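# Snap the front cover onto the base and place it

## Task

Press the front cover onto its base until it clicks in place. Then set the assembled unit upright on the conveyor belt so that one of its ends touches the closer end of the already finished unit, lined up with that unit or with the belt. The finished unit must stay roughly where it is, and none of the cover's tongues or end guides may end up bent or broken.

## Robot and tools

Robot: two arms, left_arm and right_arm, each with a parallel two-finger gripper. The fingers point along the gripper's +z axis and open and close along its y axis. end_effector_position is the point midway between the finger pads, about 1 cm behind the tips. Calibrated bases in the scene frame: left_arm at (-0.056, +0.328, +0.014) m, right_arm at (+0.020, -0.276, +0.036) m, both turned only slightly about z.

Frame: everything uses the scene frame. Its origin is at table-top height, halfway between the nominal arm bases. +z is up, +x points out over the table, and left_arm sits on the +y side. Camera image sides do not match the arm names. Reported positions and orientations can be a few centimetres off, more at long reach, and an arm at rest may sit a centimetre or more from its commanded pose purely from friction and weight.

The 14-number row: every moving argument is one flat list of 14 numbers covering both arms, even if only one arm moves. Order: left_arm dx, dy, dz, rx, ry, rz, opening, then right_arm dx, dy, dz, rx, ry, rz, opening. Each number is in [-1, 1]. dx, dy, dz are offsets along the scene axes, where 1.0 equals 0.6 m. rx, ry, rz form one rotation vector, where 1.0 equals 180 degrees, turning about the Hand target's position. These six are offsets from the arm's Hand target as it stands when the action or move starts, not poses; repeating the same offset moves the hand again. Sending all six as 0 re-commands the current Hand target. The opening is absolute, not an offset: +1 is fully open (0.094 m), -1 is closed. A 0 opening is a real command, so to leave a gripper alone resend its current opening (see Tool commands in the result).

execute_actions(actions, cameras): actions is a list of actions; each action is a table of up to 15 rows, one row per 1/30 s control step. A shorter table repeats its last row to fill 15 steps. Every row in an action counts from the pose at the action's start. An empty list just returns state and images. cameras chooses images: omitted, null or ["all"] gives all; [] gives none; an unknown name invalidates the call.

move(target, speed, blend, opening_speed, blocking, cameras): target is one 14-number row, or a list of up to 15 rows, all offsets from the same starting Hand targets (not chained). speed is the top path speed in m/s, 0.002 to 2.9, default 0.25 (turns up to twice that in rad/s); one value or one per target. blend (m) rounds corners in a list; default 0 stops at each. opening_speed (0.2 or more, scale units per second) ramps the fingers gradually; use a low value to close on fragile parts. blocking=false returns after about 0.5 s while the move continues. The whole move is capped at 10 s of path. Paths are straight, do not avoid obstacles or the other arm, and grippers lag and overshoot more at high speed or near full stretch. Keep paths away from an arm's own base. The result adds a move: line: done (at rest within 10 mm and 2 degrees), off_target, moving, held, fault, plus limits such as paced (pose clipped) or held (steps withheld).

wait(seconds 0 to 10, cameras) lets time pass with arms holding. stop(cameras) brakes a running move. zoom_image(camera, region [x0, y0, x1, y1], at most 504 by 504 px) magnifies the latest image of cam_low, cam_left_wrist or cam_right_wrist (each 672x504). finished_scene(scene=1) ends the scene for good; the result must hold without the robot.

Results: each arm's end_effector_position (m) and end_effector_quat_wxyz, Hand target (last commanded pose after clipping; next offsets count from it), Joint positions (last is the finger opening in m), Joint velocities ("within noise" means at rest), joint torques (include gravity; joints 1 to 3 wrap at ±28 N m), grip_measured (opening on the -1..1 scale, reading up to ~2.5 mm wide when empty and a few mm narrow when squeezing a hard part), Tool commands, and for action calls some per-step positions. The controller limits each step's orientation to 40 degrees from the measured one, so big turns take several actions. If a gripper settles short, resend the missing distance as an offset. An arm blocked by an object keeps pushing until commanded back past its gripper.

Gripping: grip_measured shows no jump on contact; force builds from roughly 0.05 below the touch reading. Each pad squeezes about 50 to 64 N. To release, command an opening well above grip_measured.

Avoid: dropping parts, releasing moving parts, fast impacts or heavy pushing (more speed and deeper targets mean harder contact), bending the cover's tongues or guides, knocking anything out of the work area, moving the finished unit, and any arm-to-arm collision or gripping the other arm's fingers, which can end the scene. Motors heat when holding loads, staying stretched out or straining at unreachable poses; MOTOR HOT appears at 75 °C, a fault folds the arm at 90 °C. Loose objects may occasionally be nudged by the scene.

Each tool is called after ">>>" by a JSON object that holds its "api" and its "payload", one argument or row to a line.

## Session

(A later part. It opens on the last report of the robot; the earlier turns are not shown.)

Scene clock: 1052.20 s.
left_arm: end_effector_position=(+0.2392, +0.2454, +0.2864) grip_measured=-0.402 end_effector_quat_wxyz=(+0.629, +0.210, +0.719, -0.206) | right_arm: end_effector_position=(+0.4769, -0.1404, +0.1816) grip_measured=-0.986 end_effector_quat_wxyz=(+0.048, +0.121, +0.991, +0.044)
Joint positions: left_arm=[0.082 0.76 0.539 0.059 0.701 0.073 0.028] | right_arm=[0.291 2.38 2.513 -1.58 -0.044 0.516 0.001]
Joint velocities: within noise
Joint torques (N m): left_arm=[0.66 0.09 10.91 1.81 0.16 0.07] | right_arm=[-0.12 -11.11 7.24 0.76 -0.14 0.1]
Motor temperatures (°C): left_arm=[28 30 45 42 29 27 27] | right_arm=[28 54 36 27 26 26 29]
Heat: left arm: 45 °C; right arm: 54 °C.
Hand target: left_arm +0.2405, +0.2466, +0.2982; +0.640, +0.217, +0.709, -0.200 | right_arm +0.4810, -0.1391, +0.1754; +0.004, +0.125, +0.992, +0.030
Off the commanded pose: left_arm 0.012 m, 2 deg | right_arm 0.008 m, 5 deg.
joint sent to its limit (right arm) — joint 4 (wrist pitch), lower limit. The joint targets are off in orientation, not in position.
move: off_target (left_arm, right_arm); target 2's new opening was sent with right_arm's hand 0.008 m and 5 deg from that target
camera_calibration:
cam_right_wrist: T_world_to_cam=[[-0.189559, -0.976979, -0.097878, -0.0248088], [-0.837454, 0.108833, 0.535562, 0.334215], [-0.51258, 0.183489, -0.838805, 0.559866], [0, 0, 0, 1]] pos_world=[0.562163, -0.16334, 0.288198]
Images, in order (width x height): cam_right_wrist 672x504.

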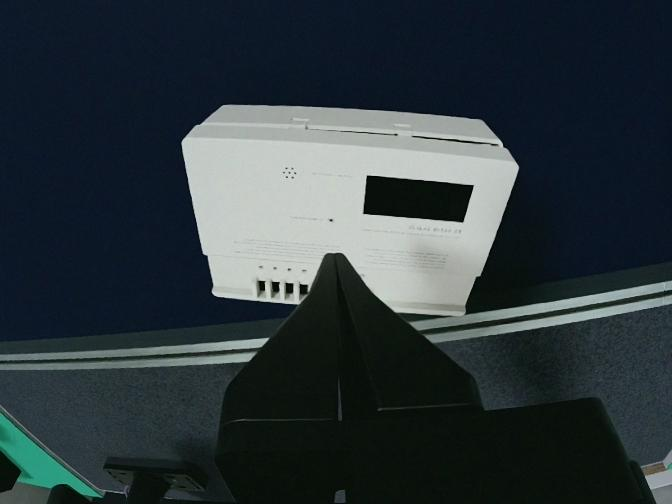

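>>> {"api": "zoom_image", "payload": {
  "camera": "cam_right_wrist",
  "region": [375, 105, 425, 150]
}}

>>> {"api": "zoom_image", "payload": {
  "camera": "cam_right_wrist",
  "region": [275, 105, 325, 150]
}}

Scaled by 10.080 from the camera's 672x504 image, which has a finer 960x720 frame.

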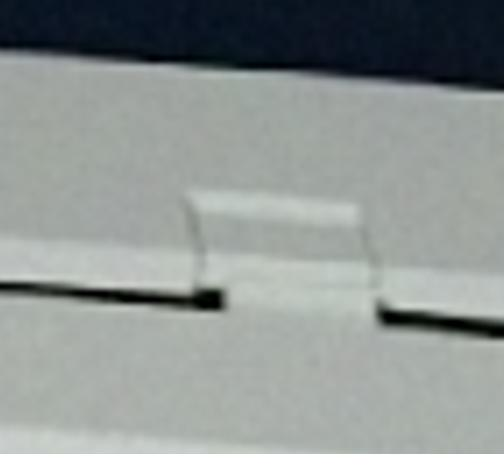

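Scaled by 10.080 from the camera's 672x504 image, which has a finer 960x720 frame.

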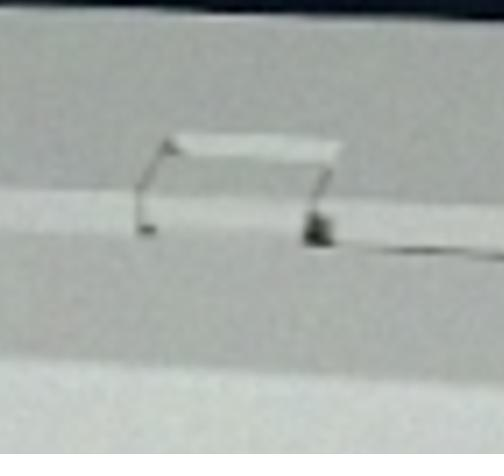

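>>> {"api": "move", "payload": {
  "target": [
    [0,0,0,0,0,0,-0.4,0.08,0.04,0,0,0,0,-1],
    [0,0,0,0,0,0,-0.4,0.08,0.04,-0.09,0,0,0,-1]
  ],
  "speed": 0.2,
  "cameras": ["cam_right_wrist"]
}}

>>> {"api": "zoom_image", "payload": {
  "camera": "cam_right_wrist",
  "region": [180, 90, 520, 300]
}}

Scene clock: 1066.00 s.
left_arm: end_effector_position=(+0.2392, +0.2454, +0.2864) grip_measured=-0.402 end_effector_quat_wxyz=(+0.629, +0.210, +0.719, -0.206) | right_arm: end_effector_position=(+0.5244, -0.1201, +0.1224) grip_measured=-0.986 end_effector_quat_wxyz=(+0.062, +0.126, +0.989, +0.051)
Joint positions: left_arm=[0.082 0.76 0.539 0.059 0.701 0.073 0.028] | right_arm=[0.304 2.689 2.848 -1.576 -0.045 0.539 0.001]
Joint velocities: within noise
Joint torques (N m): left_arm=[0.68 0.12 10.89 1.81 0.16 0.07] | right_arm=[0.57 -13.83 6.71 0.98 -0.13 0.09]
Motor temperatures (°C): left_arm=[28 30 45 42 29 27 27] | right_arm=[28 55 37 27 26 26 29]
Heat: left arm: 45 °C; right arm: 55 °C.
Hand target: left_arm +0.2405, +0.2466, +0.2982; +0.640, +0.217, +0.709, -0.200 | right_arm +0.5290, -0.1152, +0.1213; +0.004, +0.125, +0.992, +0.030
Off the commanded pose: left_arm 0.012 m, 2 deg | right_arm 0.007 m, 7 deg.
elbow stopped short (right arm): the move would have taken joint 3 (elbow) straighter than the controller allows.
move: off_target (left_arm, right_arm)
camera_calibration:
cam_right_wrist: T_world_to_cam=[[-0.196746, -0.973714, -0.11477, 0.00451346], [-0.851027, 0.111471, 0.513154, 0.413611], [-0.486872, 0.198633, -0.850588, 0.520629], [0, 0, 0, 1]] pos_world=[0.606362, -0.145125, 0.231112]
Images, in order (width x height): cam_right_wrist 672x504.

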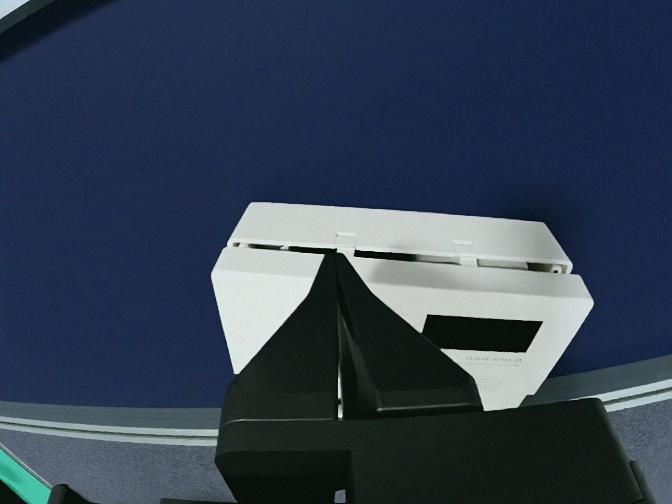

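Scaled by 1.482 from the camera's 672x504 image, which has a finer 960x720 frame.

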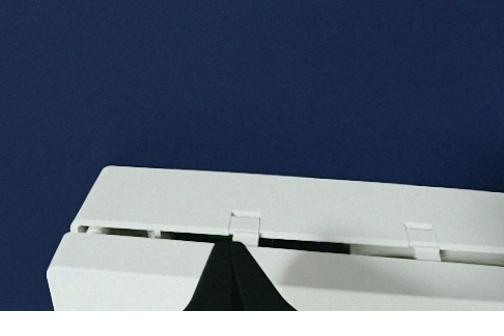

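>>> {"api": "zoom_image", "payload": {
  "camera": "cam_right_wrist",
  "region": [310, 215, 380, 275]
}}

>>> {"api": "zoom_image", "payload": {
  "camera": "cam_right_wrist",
  "region": [430, 225, 590, 300]
}}

Scaled by 7.200 from the camera's 672x504 image, which has a finer 960x720 frame.

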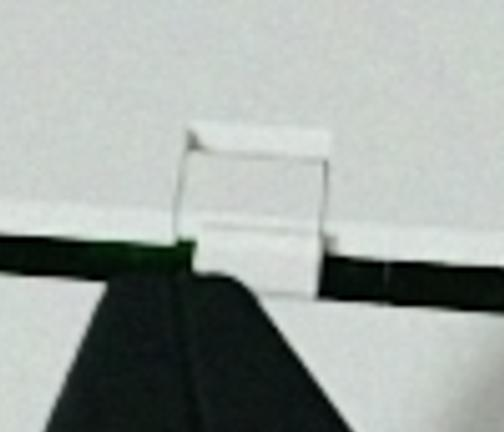

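Scaled by 3.150 from the camera's 672x504 image, which has a finer 960x720 frame.

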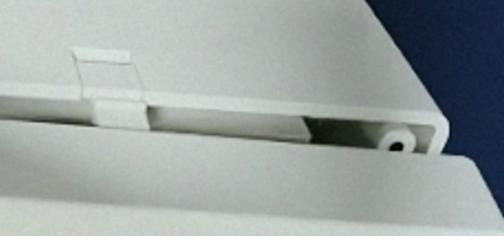

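>>> {"api": "move", "payload": {
  "target": [
    [0,0,0,0,0,0,-0.4,0,0,0.06,0,0,0,-1],
    [0,0,0,0,0,0,-0.4,-0.0867,-0.055,0.04,0,0,0,-1],
    [0,0,0,0,0,0,-0.4,-0.0867,-0.055,-0.04,0,0,0,-1],
    [0,0,0,0,0,0,-0.4,-0.0867,-0.055,-0.115,0,0,0,-1]
  ],
  "speed": [0.2,0.25,0.15,0.04]
}}

>>> {"api": "zoom_image", "payload": {
  "camera": "cam_low",
  "region": [345, 225, 440, 295]
}}

>>> {"api": "zoom_image", "payload": {
  "camera": "cam_left_wrist",
  "region": [355, 110, 535, 245]
}}

Scene clock: 1084.30 s.
left_arm: end_effector_position=(+0.2392, +0.2454, +0.2864) grip_measured=-0.402 end_effector_quat_wxyz=(+0.629, +0.210, +0.719, -0.206) | right_arm: end_effector_position=(+0.4717, -0.1507, +0.0918) grip_measured=-0.986 end_effector_quat_wxyz=(+0.016, +0.128, +0.991, +0.032)
Joint positions: left_arm=[0.082 0.76 0.539 0.059 0.701 0.073 0.028] | right_arm=[0.272 2.338 2.081 -1.26 -0.048 0.508 0.001]
Joint velocities: within noise
Joint torques (N m): left_arm=[0.68 0.08 10.91 1.82 0.16 0.07] | right_arm=[0.2 -9.05 2.48 1.56 -0.11 -0.03]
Motor temperatures (°C): left_arm=[28 30 45 42 29 27 27] | right_arm=[28 57 38 27 26 26 29]
Heat: left arm: 45 °C; right arm: 57 °C.
Hand target: left_arm +0.2405, +0.2466, +0.2982; +0.640, +0.217, +0.709, -0.200 | right_arm +0.4770, -0.1481, +0.0524; +0.004, +0.125, +0.992, +0.030
Off the commanded pose: left_arm 0.012 m, 2 deg | right_arm 0.040 m, 1 deg.
elbow stopped short (right arm): the move would have taken joint 3 (elbow) straighter than the controller allows.
move: off_target (left_arm, right_arm)
camera_calibration:
cam_left_wrist: T_world_to_cam=[[-0.559105, -0.818348, 0.133069, 0.293116], [-0.667319, 0.348928, -0.657978, 0.270344], [0.492024, -0.456679, -0.741186, 0.34124], [0, 0, 0, 1]] pos_world=[0.17639, 0.301378, 0.391798]
cam_right_wrist: T_world_to_cam=[[-0.206525, -0.975974, -0.0694366, -0.0390745], [-0.797726, 0.126863, 0.589524, 0.35803], [-0.566551, 0.177143, -0.804761, 0.50511], [0, 0, 0, 1]] pos_world=[0.563711, -0.173033, 0.192712]

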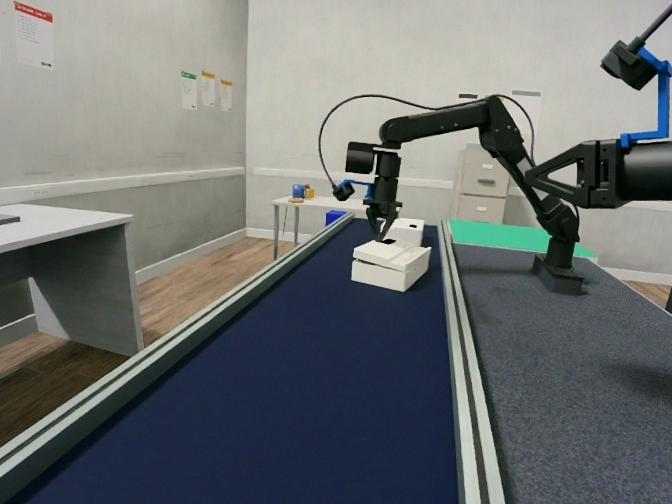

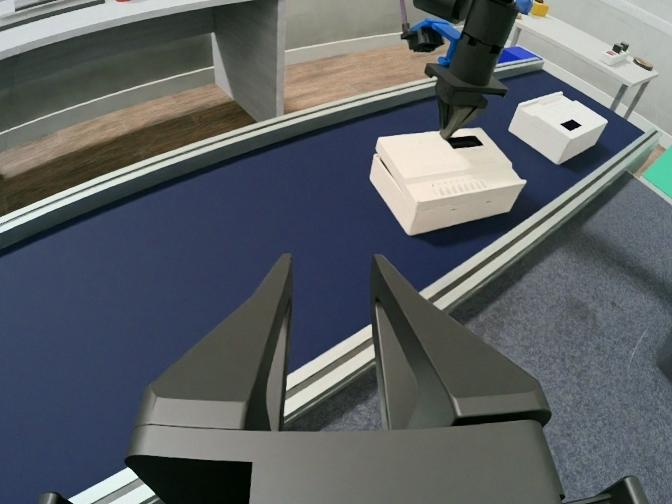

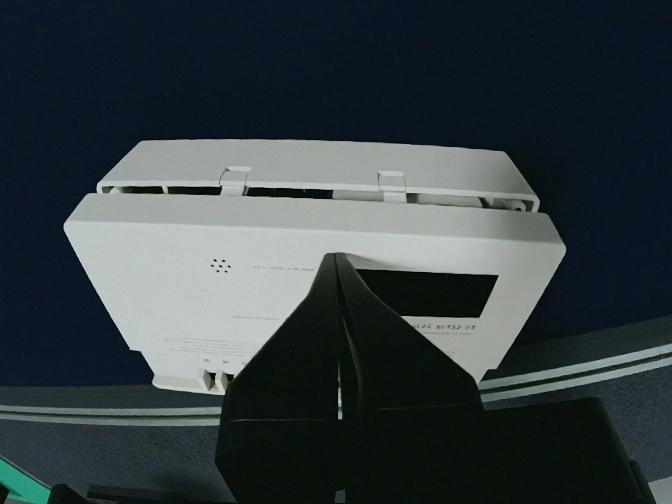

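Scaled by 5.305 from the camera's 672x504 image, which has a finer 960x720 frame.

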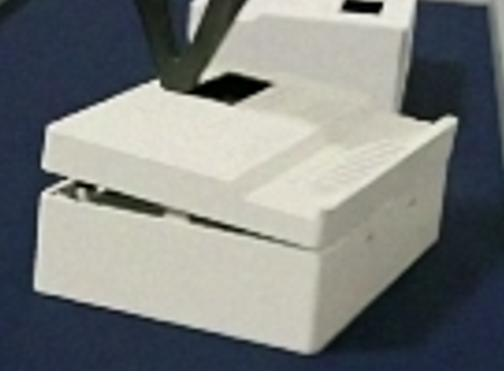

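Scaled by 2.800 from the camera's 672x504 image, which has a finer 960x720 frame.

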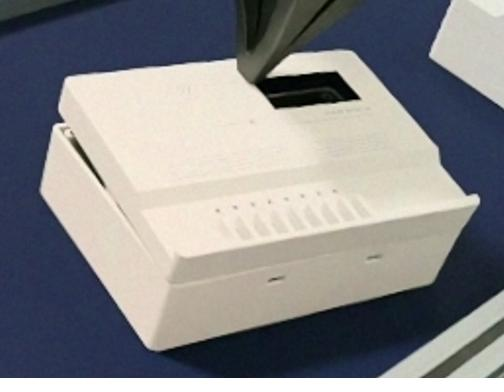

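>>> {"api": "zoom_image", "payload": {
  "camera": "cam_right_wrist",
  "region": [200, 150, 280, 210]
}}

>>> {"api": "zoom_image", "payload": {
  "camera": "cam_right_wrist",
  "region": [360, 150, 440, 210]
}}

>>> {"api": "zoom_image", "payload": {
  "camera": "cam_right_wrist",
  "region": [90, 170, 170, 210]
}}

Scaled by 6.300 from the camera's 672x504 image, which has a finer 960x720 frame.

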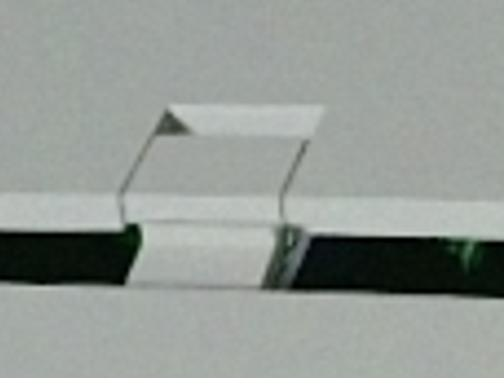

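Scaled by 6.300 from the camera's 672x504 image, which has a finer 960x720 frame.

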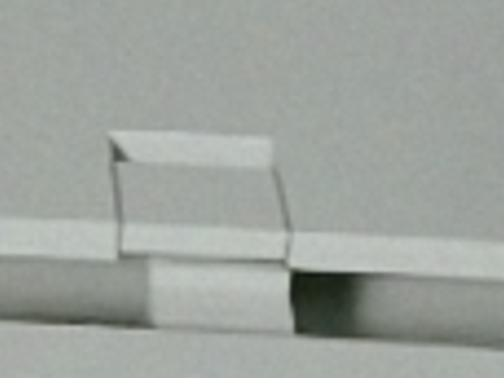

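Scaled by 6.300 from the camera's 672x504 image, which has a finer 960x720 frame.

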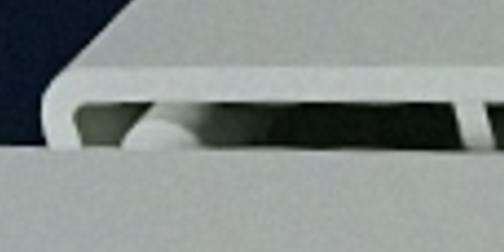

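>>> {"api": "move", "payload": {
  "target": [
    [0,0,0,0,0,0,-0.4,0,0,0.10,0,0,0,-1],
    [0,0,0,0,0,0,-0.4,0.025,0.058,0.10,0,0,0,-1],
    [0,0,0,0,0,0,-0.4,0.025,0.058,-0.015,0,0,0,-1]
  ],
  "speed": [0.15,0.2,0.04],
  "cameras": ["cam_right_wrist","cam_low"]
}}

>>> {"api": "zoom_image", "payload": {
  "camera": "cam_low",
  "region": [345, 225, 440, 295]
}}

Scene clock: 1097.27 s.
left_arm: end_effector_position=(+0.2392, +0.2454, +0.2864) grip_measured=-0.402 end_effector_quat_wxyz=(+0.629, +0.210, +0.719, -0.206) | right_arm: end_effector_position=(+0.4895, -0.1129, +0.0926) grip_measured=-0.986 end_effector_quat_wxyz=(+0.029, +0.120, +0.992, +0.041)
Joint positions: left_arm=[0.082 0.76 0.539 0.059 0.701 0.073 0.028] | right_arm=[0.336 2.453 2.285 -1.316 -0.05 0.557 0.001]
Joint velocities: within noise
Joint torques (N m): left_arm=[0.68 0.1 10.89 1.81 0.16 0.08] | right_arm=[-0.12 -8.87 2.15 1.48 -0.07 0.09]
Motor temperatures (°C): left_arm=[28 30 45 42 29 27 27] | right_arm=[28 54 36 28 26 26 29]
Heat: left arm: 45 °C; right arm: 54 °C.
Hand target: left_arm +0.2405, +0.2466, +0.2982; +0.640, +0.217, +0.709, -0.200 | right_arm +0.4921, -0.1134, +0.0433; +0.004, +0.125, +0.992, +0.030
Off the commanded pose: left_arm 0.012 m, 2 deg | right_arm 0.049 m, 3 deg.
move: off_target (left_arm, right_arm)
camera_calibration:
cam_right_wrist: T_world_to_cam=[[-0.189019, -0.97793, -0.089024, -0.00545435], [-0.816208, 0.106059, 0.56794, 0.375715], [-0.545963, 0.180013, -0.818242, 0.500716], [0, 0, 0, 1]] pos_world=[0.579003, -0.135318, 0.195838]
Images, in order (width x height): cam_low 672x504, cam_right_wrist 672x504.

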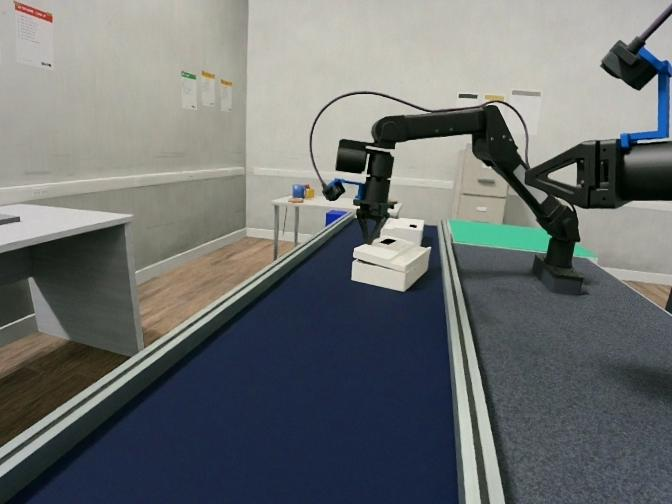

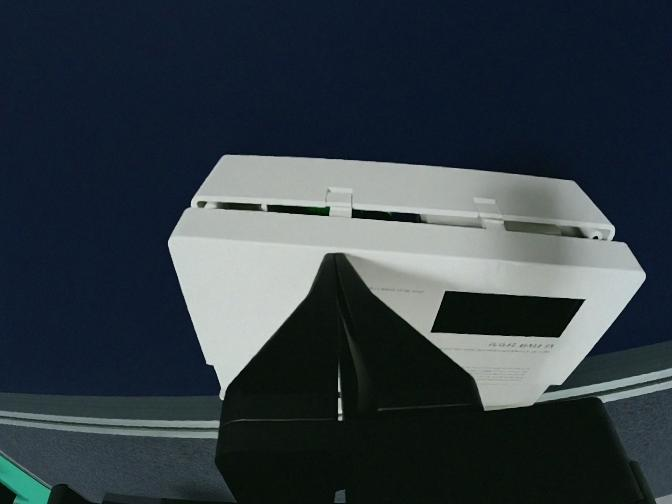

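Scaled by 5.305 from the camera's 672x504 image, which has a finer 960x720 frame.

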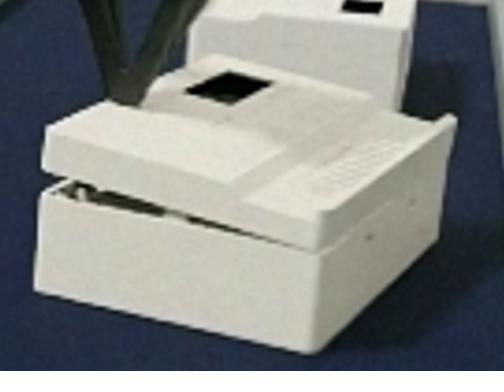

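>>> {"api": "zoom_image", "payload": {
  "camera": "cam_right_wrist",
  "region": [310, 180, 370, 225]
}}

>>> {"api": "zoom_image", "payload": {
  "camera": "cam_right_wrist",
  "region": [180, 145, 300, 255]
}}

>>> {"api": "zoom_image", "payload": {
  "camera": "cam_right_wrist",
  "region": [550, 175, 660, 285]
}}

Scaled by 8.400 from the camera's 672x504 image, which has a finer 960x720 frame.

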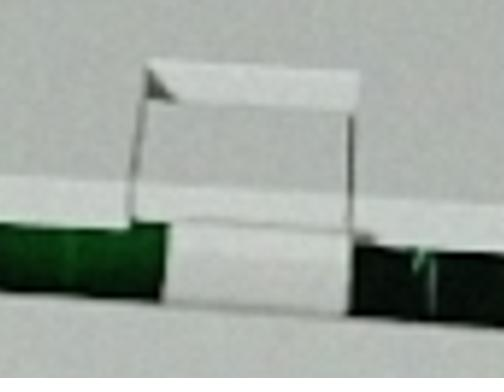

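Scaled by 4.200 from the camera's 672x504 image, which has a finer 960x720 frame.

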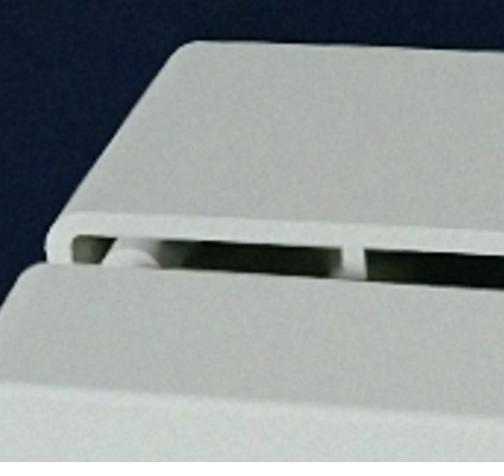

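Scaled by 4.582 from the camera's 672x504 image, which has a finer 960x720 frame.

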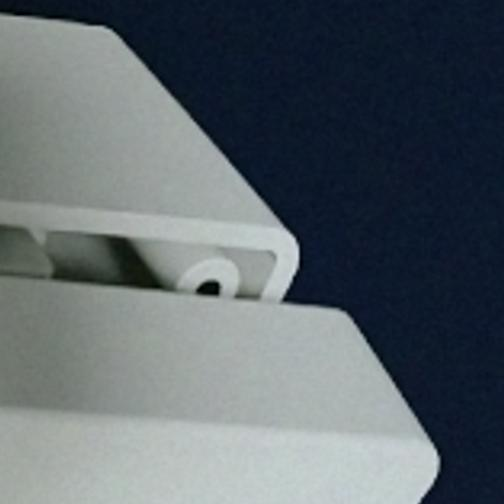

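>>> {"api": "move", "payload": {
  "target": [0,0,0,0,0,0,-0.4,0,0,-0.07,0,0,0,-1],
  "speed": 0.05,
  "cameras": ["cam_right_wrist","cam_low"]
}}

>>> {"api": "zoom_image", "payload": {
  "camera": "cam_low",
  "region": [345, 225, 440, 295]
}}

Scene clock: 1109.33 s.
left_arm: end_effector_position=(+0.2392, +0.2454, +0.2864) grip_measured=-0.402 end_effector_quat_wxyz=(+0.629, +0.210, +0.719, -0.206) | right_arm: end_effector_position=(+0.4896, -0.1134, +0.0908) grip_measured=-0.987 end_effector_quat_wxyz=(+0.054, +0.119, +0.990, +0.053)
Joint positions: left_arm=[0.082 0.76 0.539 0.059 0.701 0.073 0.028] | right_arm=[0.335 2.37 2.122 -1.18 -0.05 0.557 0.001]
Joint velocities: within noise
Joint torques (N m): left_arm=[0.64 0.12 10.92 1.81 0.16 0.07] | right_arm=[-0.01 -3.89 0.84 1.93 -0.07 0.09]
Motor temperatures (°C): left_arm=[28 30 46 42 29 27 27] | right_arm=[28 51 35 28 26 26 29]
Heat: left arm: 46 °C; right arm: 51 °C.
Hand target: left_arm +0.2405, +0.2467, +0.2982; +0.640, +0.217, +0.709, -0.200 | right_arm +0.4919, -0.1133, +0.0013; +0.004, +0.125, +0.992, +0.030
Off the commanded pose: left_arm 0.012 m, 2 deg | right_arm 0.089 m, 6 deg.
move: off_target (left_arm, right_arm)
camera_calibration:
cam_right_wrist: T_world_to_cam=[[-0.184973, -0.975817, -0.116472, -0.00529972], [-0.845309, 0.0975353, 0.5253, 0.394], [-0.501237, 0.195621, -0.842908, 0.481483], [0, 0, 0, 1]] pos_world=[0.573409, -0.137789, 0.198261]
Images, in order (width x height): cam_low 672x504, cam_right_wrist 672x504.

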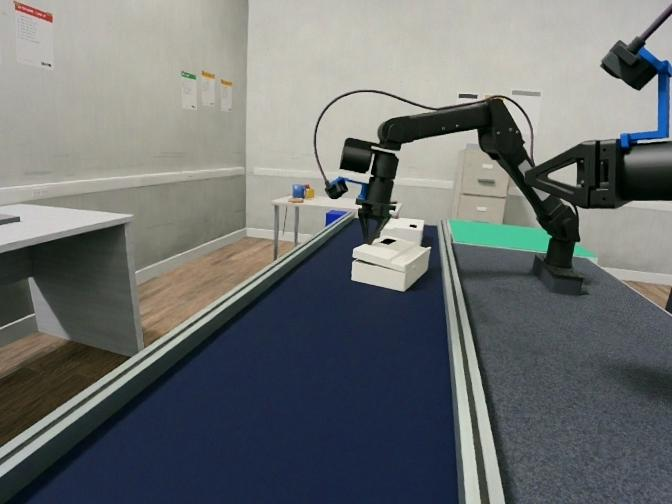

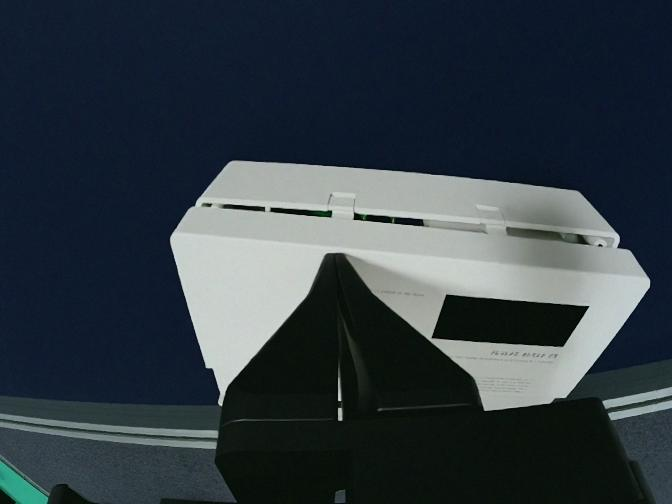

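Scaled by 5.305 from the camera's 672x504 image, which has a finer 960x720 frame.

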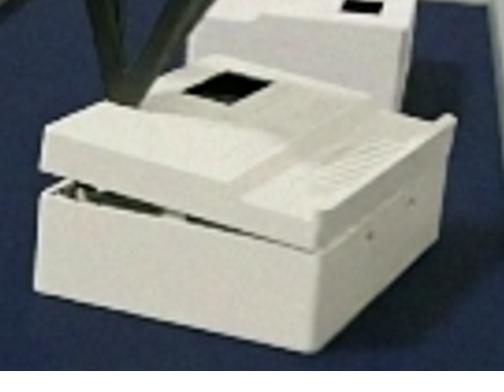

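>>> {"api": "move", "payload": {
  "target": [0,0,0,0,0,0,-0.4,0,0,-0.12,0,0,0,-1],
  "speed": 0.06,
  "cameras": ["cam_right_wrist","cam_low"]
}}

>>> {"api": "zoom_image", "payload": {
  "camera": "cam_low",
  "region": [345, 225, 440, 295]
}}

>>> {"api": "zoom_image", "payload": {
  "camera": "cam_right_wrist",
  "region": [300, 180, 380, 240]
}}

Scene clock: 1119.60 s.
left_arm: end_effector_position=(+0.2392, +0.2454, +0.2864) grip_measured=-0.402 end_effector_quat_wxyz=(+0.629, +0.210, +0.719, -0.206) | right_arm: end_effector_position=(+0.5609, -0.0842, +0.0893) grip_measured=-0.987 end_effector_quat_wxyz=(+0.189, +0.109, +0.966, +0.137)
Joint positions: left_arm=[0.082 0.76 0.539 0.059 0.701 0.073 0.028] | right_arm=[0.332 2.385 2.049 -0.772 -0.092 0.557 0.001]
Joint velocities: within noise
Joint torques (N m): left_arm=[0.66 0.09 10.91 1.82 0.16 0.07] | right_arm=[0.42 -1.03 0.43 -0.1 0.3 0.02]
Motor temperatures (°C): left_arm=[28 30 46 42 29 27 27] | right_arm=[28 48 34 29 26 26 29]
Heat: left arm: 46 °C; right arm: 48 °C.
Hand target: left_arm +0.2405, +0.2467, +0.2982; +0.640, +0.217, +0.709, -0.200 | right_arm +0.4920, -0.1133, -0.0706; +0.004, +0.125, +0.992, +0.030
Off the commanded pose: left_arm 0.012 m, 2 deg | right_arm 0.177 m, 25 deg.
move: off_target (left_arm, right_arm)
camera_calibration:
cam_right_wrist: T_world_to_cam=[[-0.115598, -0.949359, -0.292156, 0.0152507], [-0.962601, 0.0345161, 0.268714, 0.535563], [-0.245022, 0.312292, -0.917844, 0.383073], [0, 0, 0, 1]] pos_world=[0.611158, -0.123638, 0.212144]
Images, in order (width x height): cam_low 672x504, cam_right_wrist 672x504.

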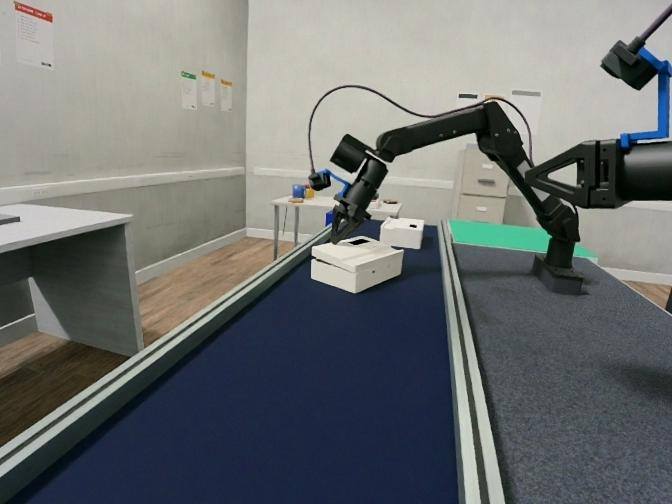

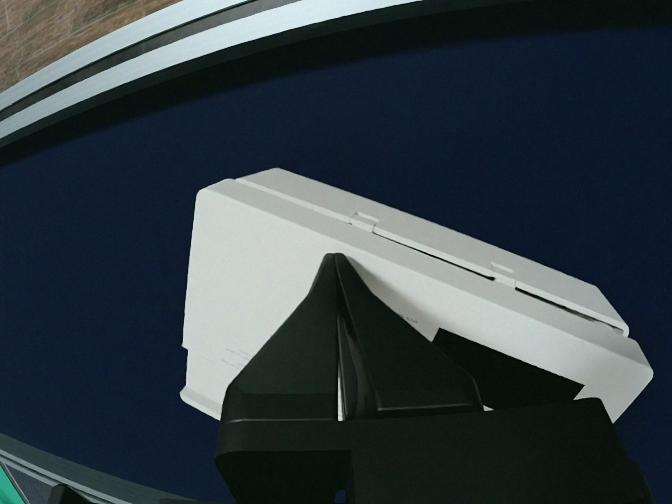

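Scaled by 5.305 from the camera's 672x504 image, which has a finer 960x720 frame.

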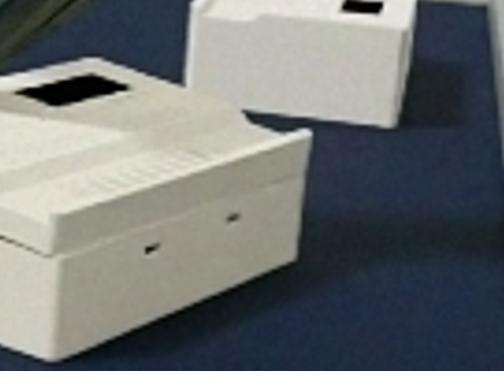

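Scaled by 6.300 from the camera's 672x504 image, which has a finer 960x720 frame.

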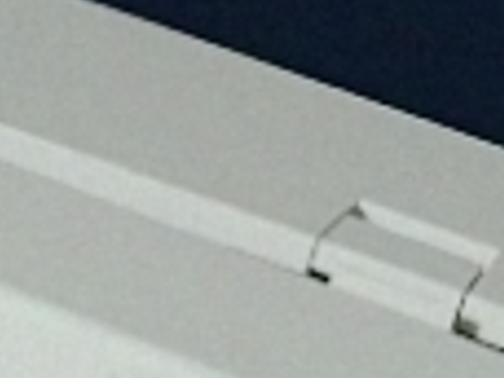

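>>> {"api": "move", "payload": {
  "target": [
    [0,0,0,0,0,0,-0.4,0.117,0.05,0.2,0,0,0,-1],
    [0,0,0,0,0,0,-0.4,0.09,0.05,0.42,0,0,0,-1]
  ],
  "speed": 0.25
}}

Scene clock: 1124.43 s.
left_arm: end_effector_position=(+0.2392, +0.2454, +0.2864) grip_measured=-0.402 end_effector_quat_wxyz=(+0.629, +0.210, +0.719, -0.206) | right_arm: end_effector_position=(+0.5465, -0.0834, +0.1697) grip_measured=-0.987 end_effector_quat_wxyz=(+0.145, +0.127, +0.975, +0.110)
Joint positions: left_arm=[0.082 0.76 0.539 0.059 0.701 0.073 0.028] | right_arm=[0.348 2.618 2.854 -1.446 -0.069 0.598 0.001]
Joint velocities: within noise
Joint torques (N m): left_arm=[0.66 0.09 10.92 1.82 0.16 0.07] | right_arm=[0.65 -15.79 6.41 1.2 0.06 0.09]
Motor temperatures (°C): left_arm=[28 29 46 42 29 27 27] | right_arm=[28 49 34 28 26 26 29]
Heat: left arm: 46 °C; right arm: 49 °C.
Hand target: left_arm +0.2405, +0.2467, +0.2982; +0.640, +0.217, +0.709, -0.200 | right_arm +0.5460, -0.0832, +0.1813; +0.004, +0.125, +0.992, +0.030
Off the commanded pose: left_arm 0.012 m, 2 deg | right_arm 0.012 m, 19 deg.
elbow stopped short (right arm): the move would have taken joint 3 (elbow) straighter than the controller allows.
move: off_target (left_arm, right_arm)
camera_calibration:
cam_left_wrist: T_world_to_cam=[[-0.559105, -0.818348, 0.133069, 0.293116], [-0.667319, 0.348928, -0.657978, 0.270344], [0.492024, -0.456679, -0.741186, 0.34124], [0, 0, 0, 1]] pos_world=[0.17639, 0.301378, 0.391798]
cam_right_wrist: T_world_to_cam=[[-0.170182, -0.954976, -0.243021, 0.0588238], [-0.930277, 0.0743601, 0.359244, 0.470353], [-0.324998, 0.287213, -0.901046, 0.491808], [0, 0, 0, 1]] pos_world=[0.607405, -0.120054, 0.288466]

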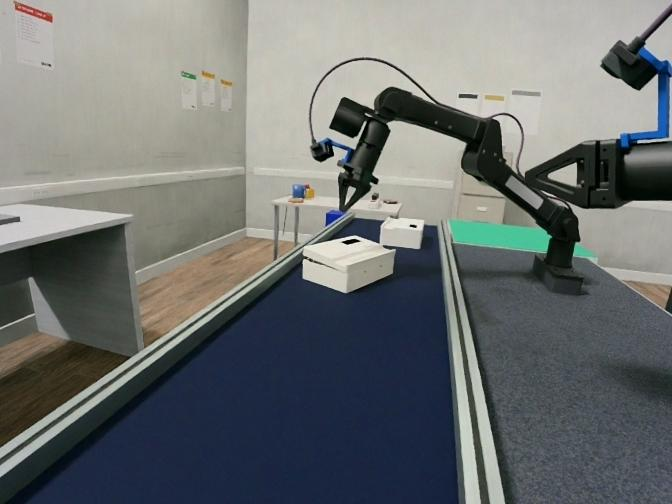

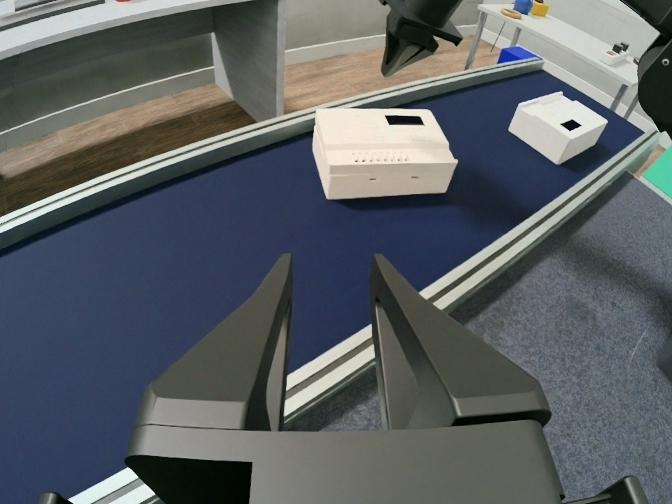

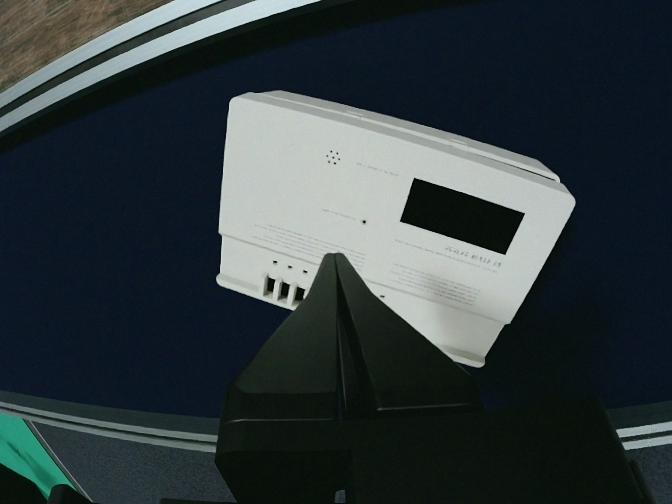

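>>> {"api": "move", "payload": {
  "target": [0,0,0,0,0,0,-0.4,-0.07,0.092,0,0,0,0.44,-0.25],
  "speed": 0.7
}}

Scene clock: 1142.60 s.
left_arm: end_effector_position=(+0.2392, +0.2454, +0.2864) grip_measured=-0.402 end_effector_quat_wxyz=(+0.629, +0.210, +0.719, -0.206) | right_arm: end_effector_position=(+0.5056, -0.0293, +0.1642) grip_measured=-0.252 end_effector_quat_wxyz=(+0.148, -0.522, +0.840, +0.012)
Joint positions: left_arm=[0.082 0.76 0.539 0.059 0.701 0.073 0.028] | right_arm=[0.472 2.618 2.854 -1.514 -0.054 -0.653 0.035]
Joint velocities: within noise
Joint torques (N m): left_arm=[0.65 0.1 10.91 1.82 0.16 0.08] | right_arm=[0.49 -16.51 6.31 1.05 -0.06 -0.02]
Motor temperatures (°C): left_arm=[28 29 46 42 29 27 27] | right_arm=[28 63 37 28 26 26 29]
Heat: left arm: 46 °C; right arm: 63 °C.
Hand target: left_arm +0.2405, +0.2467, +0.2982; +0.640, +0.217, +0.709, -0.200 | right_arm +0.5039, -0.0281, +0.1813; -0.016, -0.536, +0.844, +0.026
Off the commanded pose: left_arm 0.012 m, 2 deg | right_arm 0.017 m, 19 deg.
elbow stopped short (right arm): the move would have taken joint 3 (elbow) straighter than the controller allows.
move: off_target (left_arm, right_arm)
camera_calibration:
cam_left_wrist: T_world_to_cam=[[-0.559105, -0.818348, 0.133069, 0.293116], [-0.667319, 0.348928, -0.657978, 0.270344], [0.492024, -0.456679, -0.741186, 0.34124], [0, 0, 0, 1]] pos_world=[0.17639, 0.301378, 0.391798]
cam_right_wrist: T_world_to_cam=[[0.899039, -0.413731, 0.14337, -0.485975], [-0.435829, -0.813958, 0.38409, 0.150164], [-0.0422126, -0.407797, -0.912096, 0.296447], [0, 0, 0, 1]] pos_world=[0.51487, 0.0420539, 0.282386]

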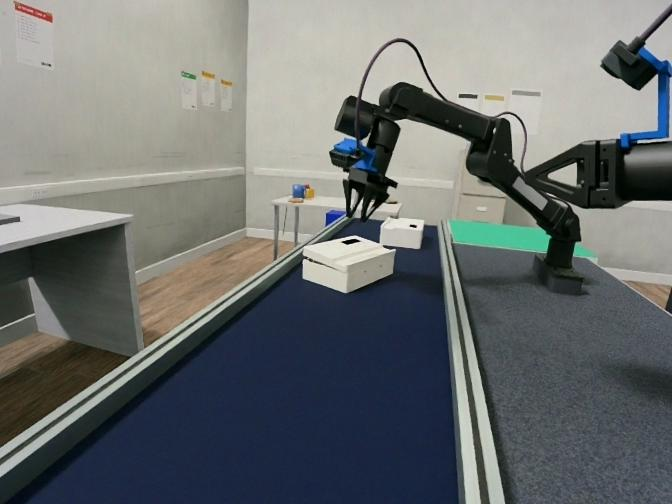

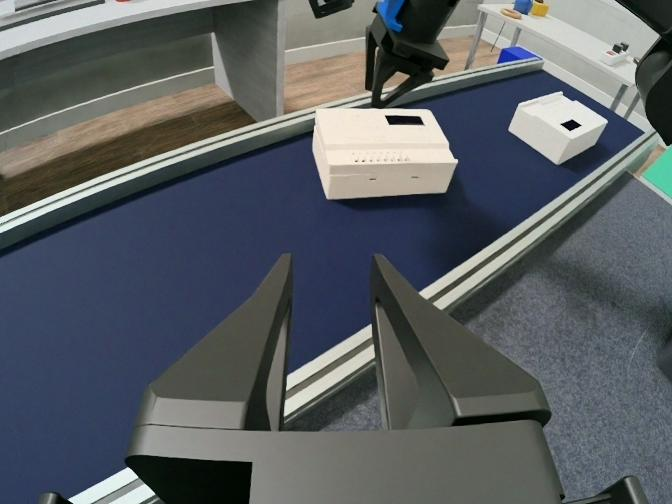

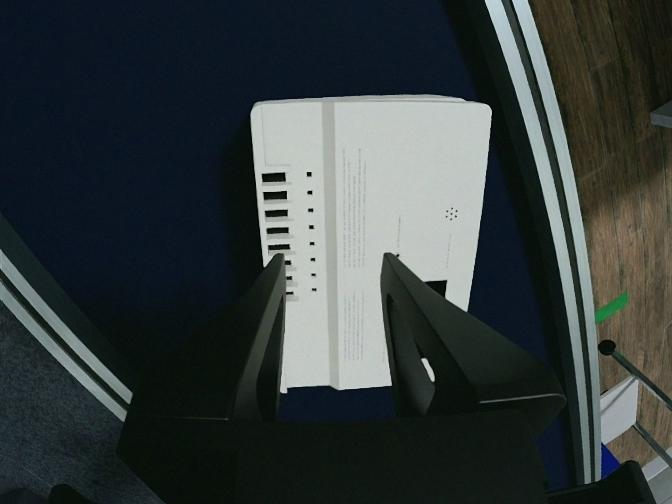

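>>> {"api": "move", "payload": {
  "target": [0,0,0,0,0,0,-0.4,-0.031,0.0185,-0.108,0,0,0,-0.25],
  "speed": 0.2,
  "cameras": ["cam_right_wrist"]
}}

Scene clock: 1148.03 s.
left_arm: end_effector_position=(+0.2392, +0.2454, +0.2864) grip_measured=-0.402 end_effector_quat_wxyz=(+0.629, +0.210, +0.719, -0.206) | right_arm: end_effector_position=(+0.4871, -0.0188, +0.1269) grip_measured=-0.252 end_effector_quat_wxyz=(+0.092, -0.534, +0.840, +0.017)
Joint positions: left_arm=[0.082 0.76 0.539 0.059 0.701 0.073 0.028] | right_arm=[0.507 2.684 2.854 -1.558 -0.048 -0.642 0.035]
Joint velocities: within noise
Joint torques (N m): left_arm=[0.66 0.1 10.91 1.82 0.16 0.07] | right_arm=[0.57 -12.92 6.3 0.83 -0.06 0.1]
Motor temperatures (°C): left_arm=[28 29 46 42 29 27 27] | right_arm=[28 65 37 28 26 26 29]
Heat: left arm: 46 °C; right arm: 65 °C.
Hand target: left_arm +0.2405, +0.2467, +0.2982; +0.640, +0.217, +0.709, -0.200 | right_arm +0.4854, -0.0170, +0.1165; -0.016, -0.536, +0.844, +0.026
Off the commanded pose: left_arm 0.012 m, 2 deg | right_arm 0.011 m, 13 deg.
elbow stopped short (right arm): the move would have taken joint 3 (elbow) straighter than the controller allows.
move: off_target (left_arm, right_arm)
camera_calibration:
cam_right_wrist: T_world_to_cam=[[0.919042, -0.387004, 0.0747694, -0.460254], [-0.375195, -0.800802, 0.466846, 0.125273], [-0.120796, -0.457104, -0.881172, 0.299375], [0, 0, 0, 1]] pos_world=[0.506158, 0.0590441, 0.23973]
Images, in order (width x height): cam_right_wrist 672x504.

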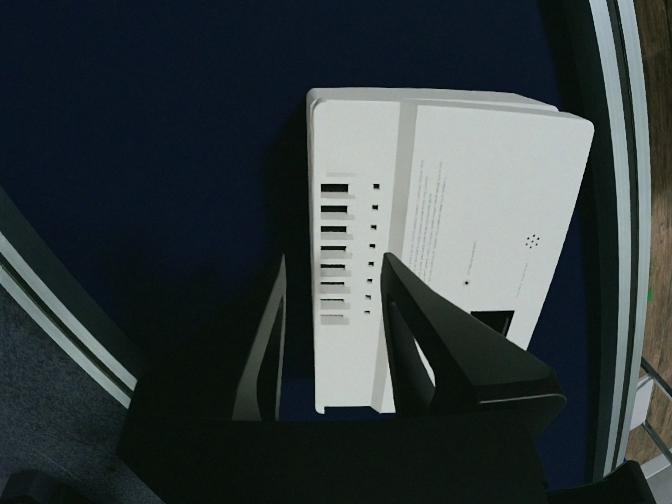

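>>> {"api": "move", "payload": {
  "target": [0,0,0,0,0,0,-0.4,0,0,-0.075,0,0,0,-0.25],
  "speed": 0.1,
  "cameras": ["cam_right_wrist"]
}}

Scene clock: 1151.63 s.
left_arm: end_effector_position=(+0.2392, +0.2454, +0.2864) grip_measured=-0.402 end_effector_quat_wxyz=(+0.629, +0.210, +0.719, -0.206) | right_arm: end_effector_position=(+0.4836, -0.0209, +0.0840) grip_measured=-0.252 end_effector_quat_wxyz=(+0.051, -0.534, +0.844, +0.020)
Joint positions: left_arm=[0.082 0.76 0.539 0.059 0.701 0.073 0.028] | right_arm=[0.507 2.768 2.854 -1.558 -0.047 -0.641 0.035]
Joint velocities: within noise
Joint torques (N m): left_arm=[0.65 0.09 10.92 1.82 0.16 0.06] | right_arm=[0.58 -12.96 6.37 0.87 -0.07 0.06]
Motor temperatures (°C): left_arm=[28 29 46 42 29 27 27] | right_arm=[28 65 38 28 26 26 28]
Heat: left arm: 46 °C; right arm: 65 °C.
Hand target: left_arm +0.2405, +0.2467, +0.2982; +0.640, +0.217, +0.709, -0.200 | right_arm +0.4855, -0.0170, +0.0716; -0.016, -0.536, +0.844, +0.025
Off the commanded pose: left_arm 0.012 m, 2 deg | right_arm 0.013 m, 8 deg.
elbow stopped short (right arm): the move would have taken joint 3 (elbow) straighter than the controller allows.
move: off_target (left_arm, right_arm)
camera_calibration:
cam_right_wrist: T_world_to_cam=[[0.922281, -0.385874, 0.0223338, -0.451728], [-0.339289, -0.780552, 0.524997, 0.120448], [-0.18515, -0.491772, -0.850811, 0.288113], [0, 0, 0, 1]] pos_world=[0.510831, 0.0613913, 0.191984]
Images, in order (width x height): cam_right_wrist 672x504.

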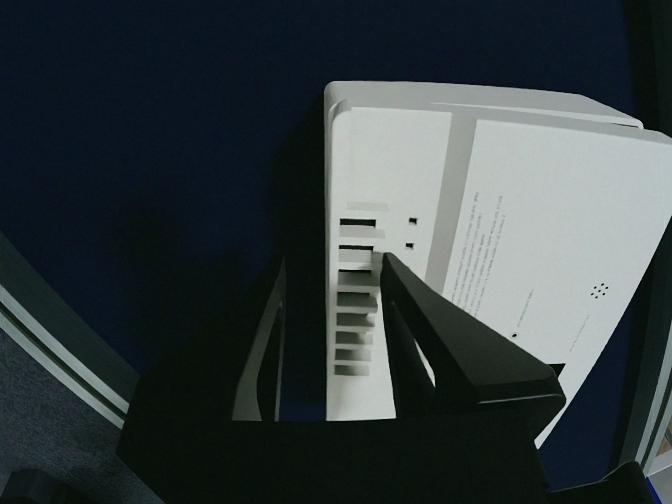

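>>> {"api": "move", "payload": {
  "target": [0,0,0,0,0,0,-0.4,0.008,-0.003,-0.016,0,0,0,-0.25],
  "speed": 0.06,
  "cameras": ["cam_right_wrist"]
}}

Scene clock: 1155.70 s.
left_arm: end_effector_position=(+0.2392, +0.2454, +0.2864) grip_measured=-0.402 end_effector_quat_wxyz=(+0.629, +0.210, +0.719, -0.206) | right_arm: end_effector_position=(+0.4850, -0.0201, +0.0813) grip_measured=-0.252 end_effector_quat_wxyz=(+0.052, -0.534, +0.844, +0.020)
Joint positions: left_arm=[0.082 0.76 0.539 0.059 0.701 0.073 0.028] | right_arm=[0.507 2.774 2.854 -1.55 -0.047 -0.641 0.035]
Joint velocities: within noise
Joint torques (N m): left_arm=[0.65 0.1 10.89 1.82 0.16 0.06] | right_arm=[-0.14 -12 6.35 0.99 -0.08 0]
Motor temperatures (°C): left_arm=[28 29 46 42 29 27 27] | right_arm=[28 65 38 28 26 26 28]
Heat: left arm: 46 °C; right arm: 65 °C.
Hand target: left_arm +0.2405, +0.2467, +0.2982; +0.640, +0.217, +0.709, -0.200 | right_arm +0.4902, -0.0188, +0.0619; -0.016, -0.536, +0.844, +0.026
Off the commanded pose: left_arm 0.012 m, 2 deg | right_arm 0.020 m, 8 deg.
elbow stopped short (right arm): the move would have taken joint 3 (elbow) straighter than the controller allows.
move: off_target (left_arm, right_arm)
camera_calibration:
cam_right_wrist: T_world_to_cam=[[0.922244, -0.385875, 0.0237896, -0.452797], [-0.340331, -0.781121, 0.523474, 0.123537], [-0.183413, -0.490867, -0.851709, 0.285643], [0, 0, 0, 1]] pos_world=[0.512024, 0.0619874, 0.189388]
Images, in order (width x height): cam_right_wrist 672x504.

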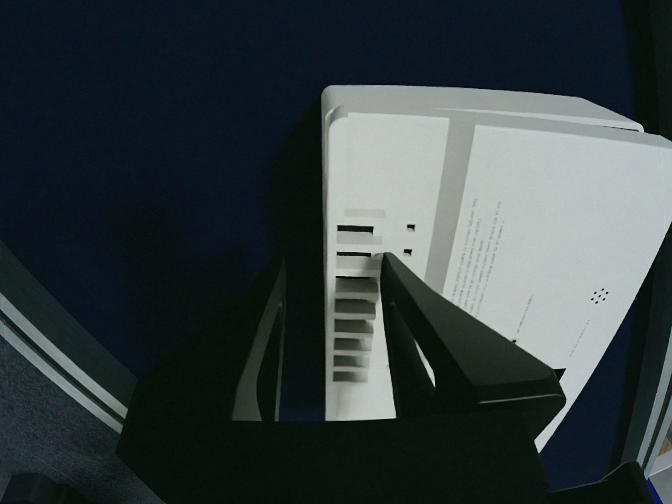

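>>> {"api": "move", "payload": {
  "target": [0,0,0,0,0,0,-0.4,0,0,0,0,0,0,-0.9],
  "opening_speed": 0.6,
  "cameras": ["cam_right_wrist"]
}}

Scene clock: 1160.80 s.
left_arm: end_effector_position=(+0.2392, +0.2454, +0.2864) grip_measured=-0.402 end_effector_quat_wxyz=(+0.629, +0.210, +0.719, -0.206) | right_arm: end_effector_position=(+0.4904, -0.0218, +0.0812) grip_measured=-0.623 end_effector_quat_wxyz=(+0.059, -0.533, +0.844, +0.012)
Joint positions: left_arm=[0.082 0.76 0.539 0.059 0.701 0.073 0.028] | right_arm=[0.504 2.775 2.854 -1.534 -0.033 -0.641 0.018]
Joint velocities: within noise
Joint torques (N m): left_arm=[0.65 0.12 10.93 1.82 0.15 0.07] | right_arm=[0.14 -12.11 6.38 0.85 -0.19 0]
Motor temperatures (°C): left_arm=[28 29 46 42 29 27 27] | right_arm=[28 64 38 28 26 26 28]
Heat: left arm: 46 °C; right arm: 64 °C.
Hand target: left_arm +0.2405, +0.2467, +0.2982; +0.640, +0.217, +0.709, -0.200 | right_arm +0.4902, -0.0189, +0.0620; -0.016, -0.536, +0.844, +0.026
Off the commanded pose: left_arm 0.012 m, 2 deg | right_arm 0.020 m, 9 deg.
elbow stopped short (right arm): the move would have taken joint 3 (elbow) straighter than the controller allows.
move: off_target (left_arm, right_arm)
camera_calibration:
cam_right_wrist: T_world_to_cam=[[0.919917, -0.389574, 0.0445494, -0.459032], [-0.354254, -0.777012, 0.520343, 0.131302], [-0.168096, -0.494454, -0.852795, 0.278306], [0, 0, 0, 1]] pos_world=[0.515568, 0.060806, 0.189465]
Images, in order (width x height): cam_right_wrist 672x504.

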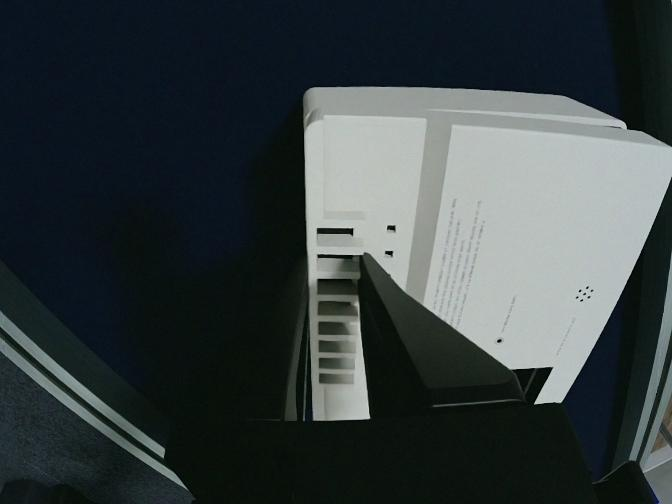

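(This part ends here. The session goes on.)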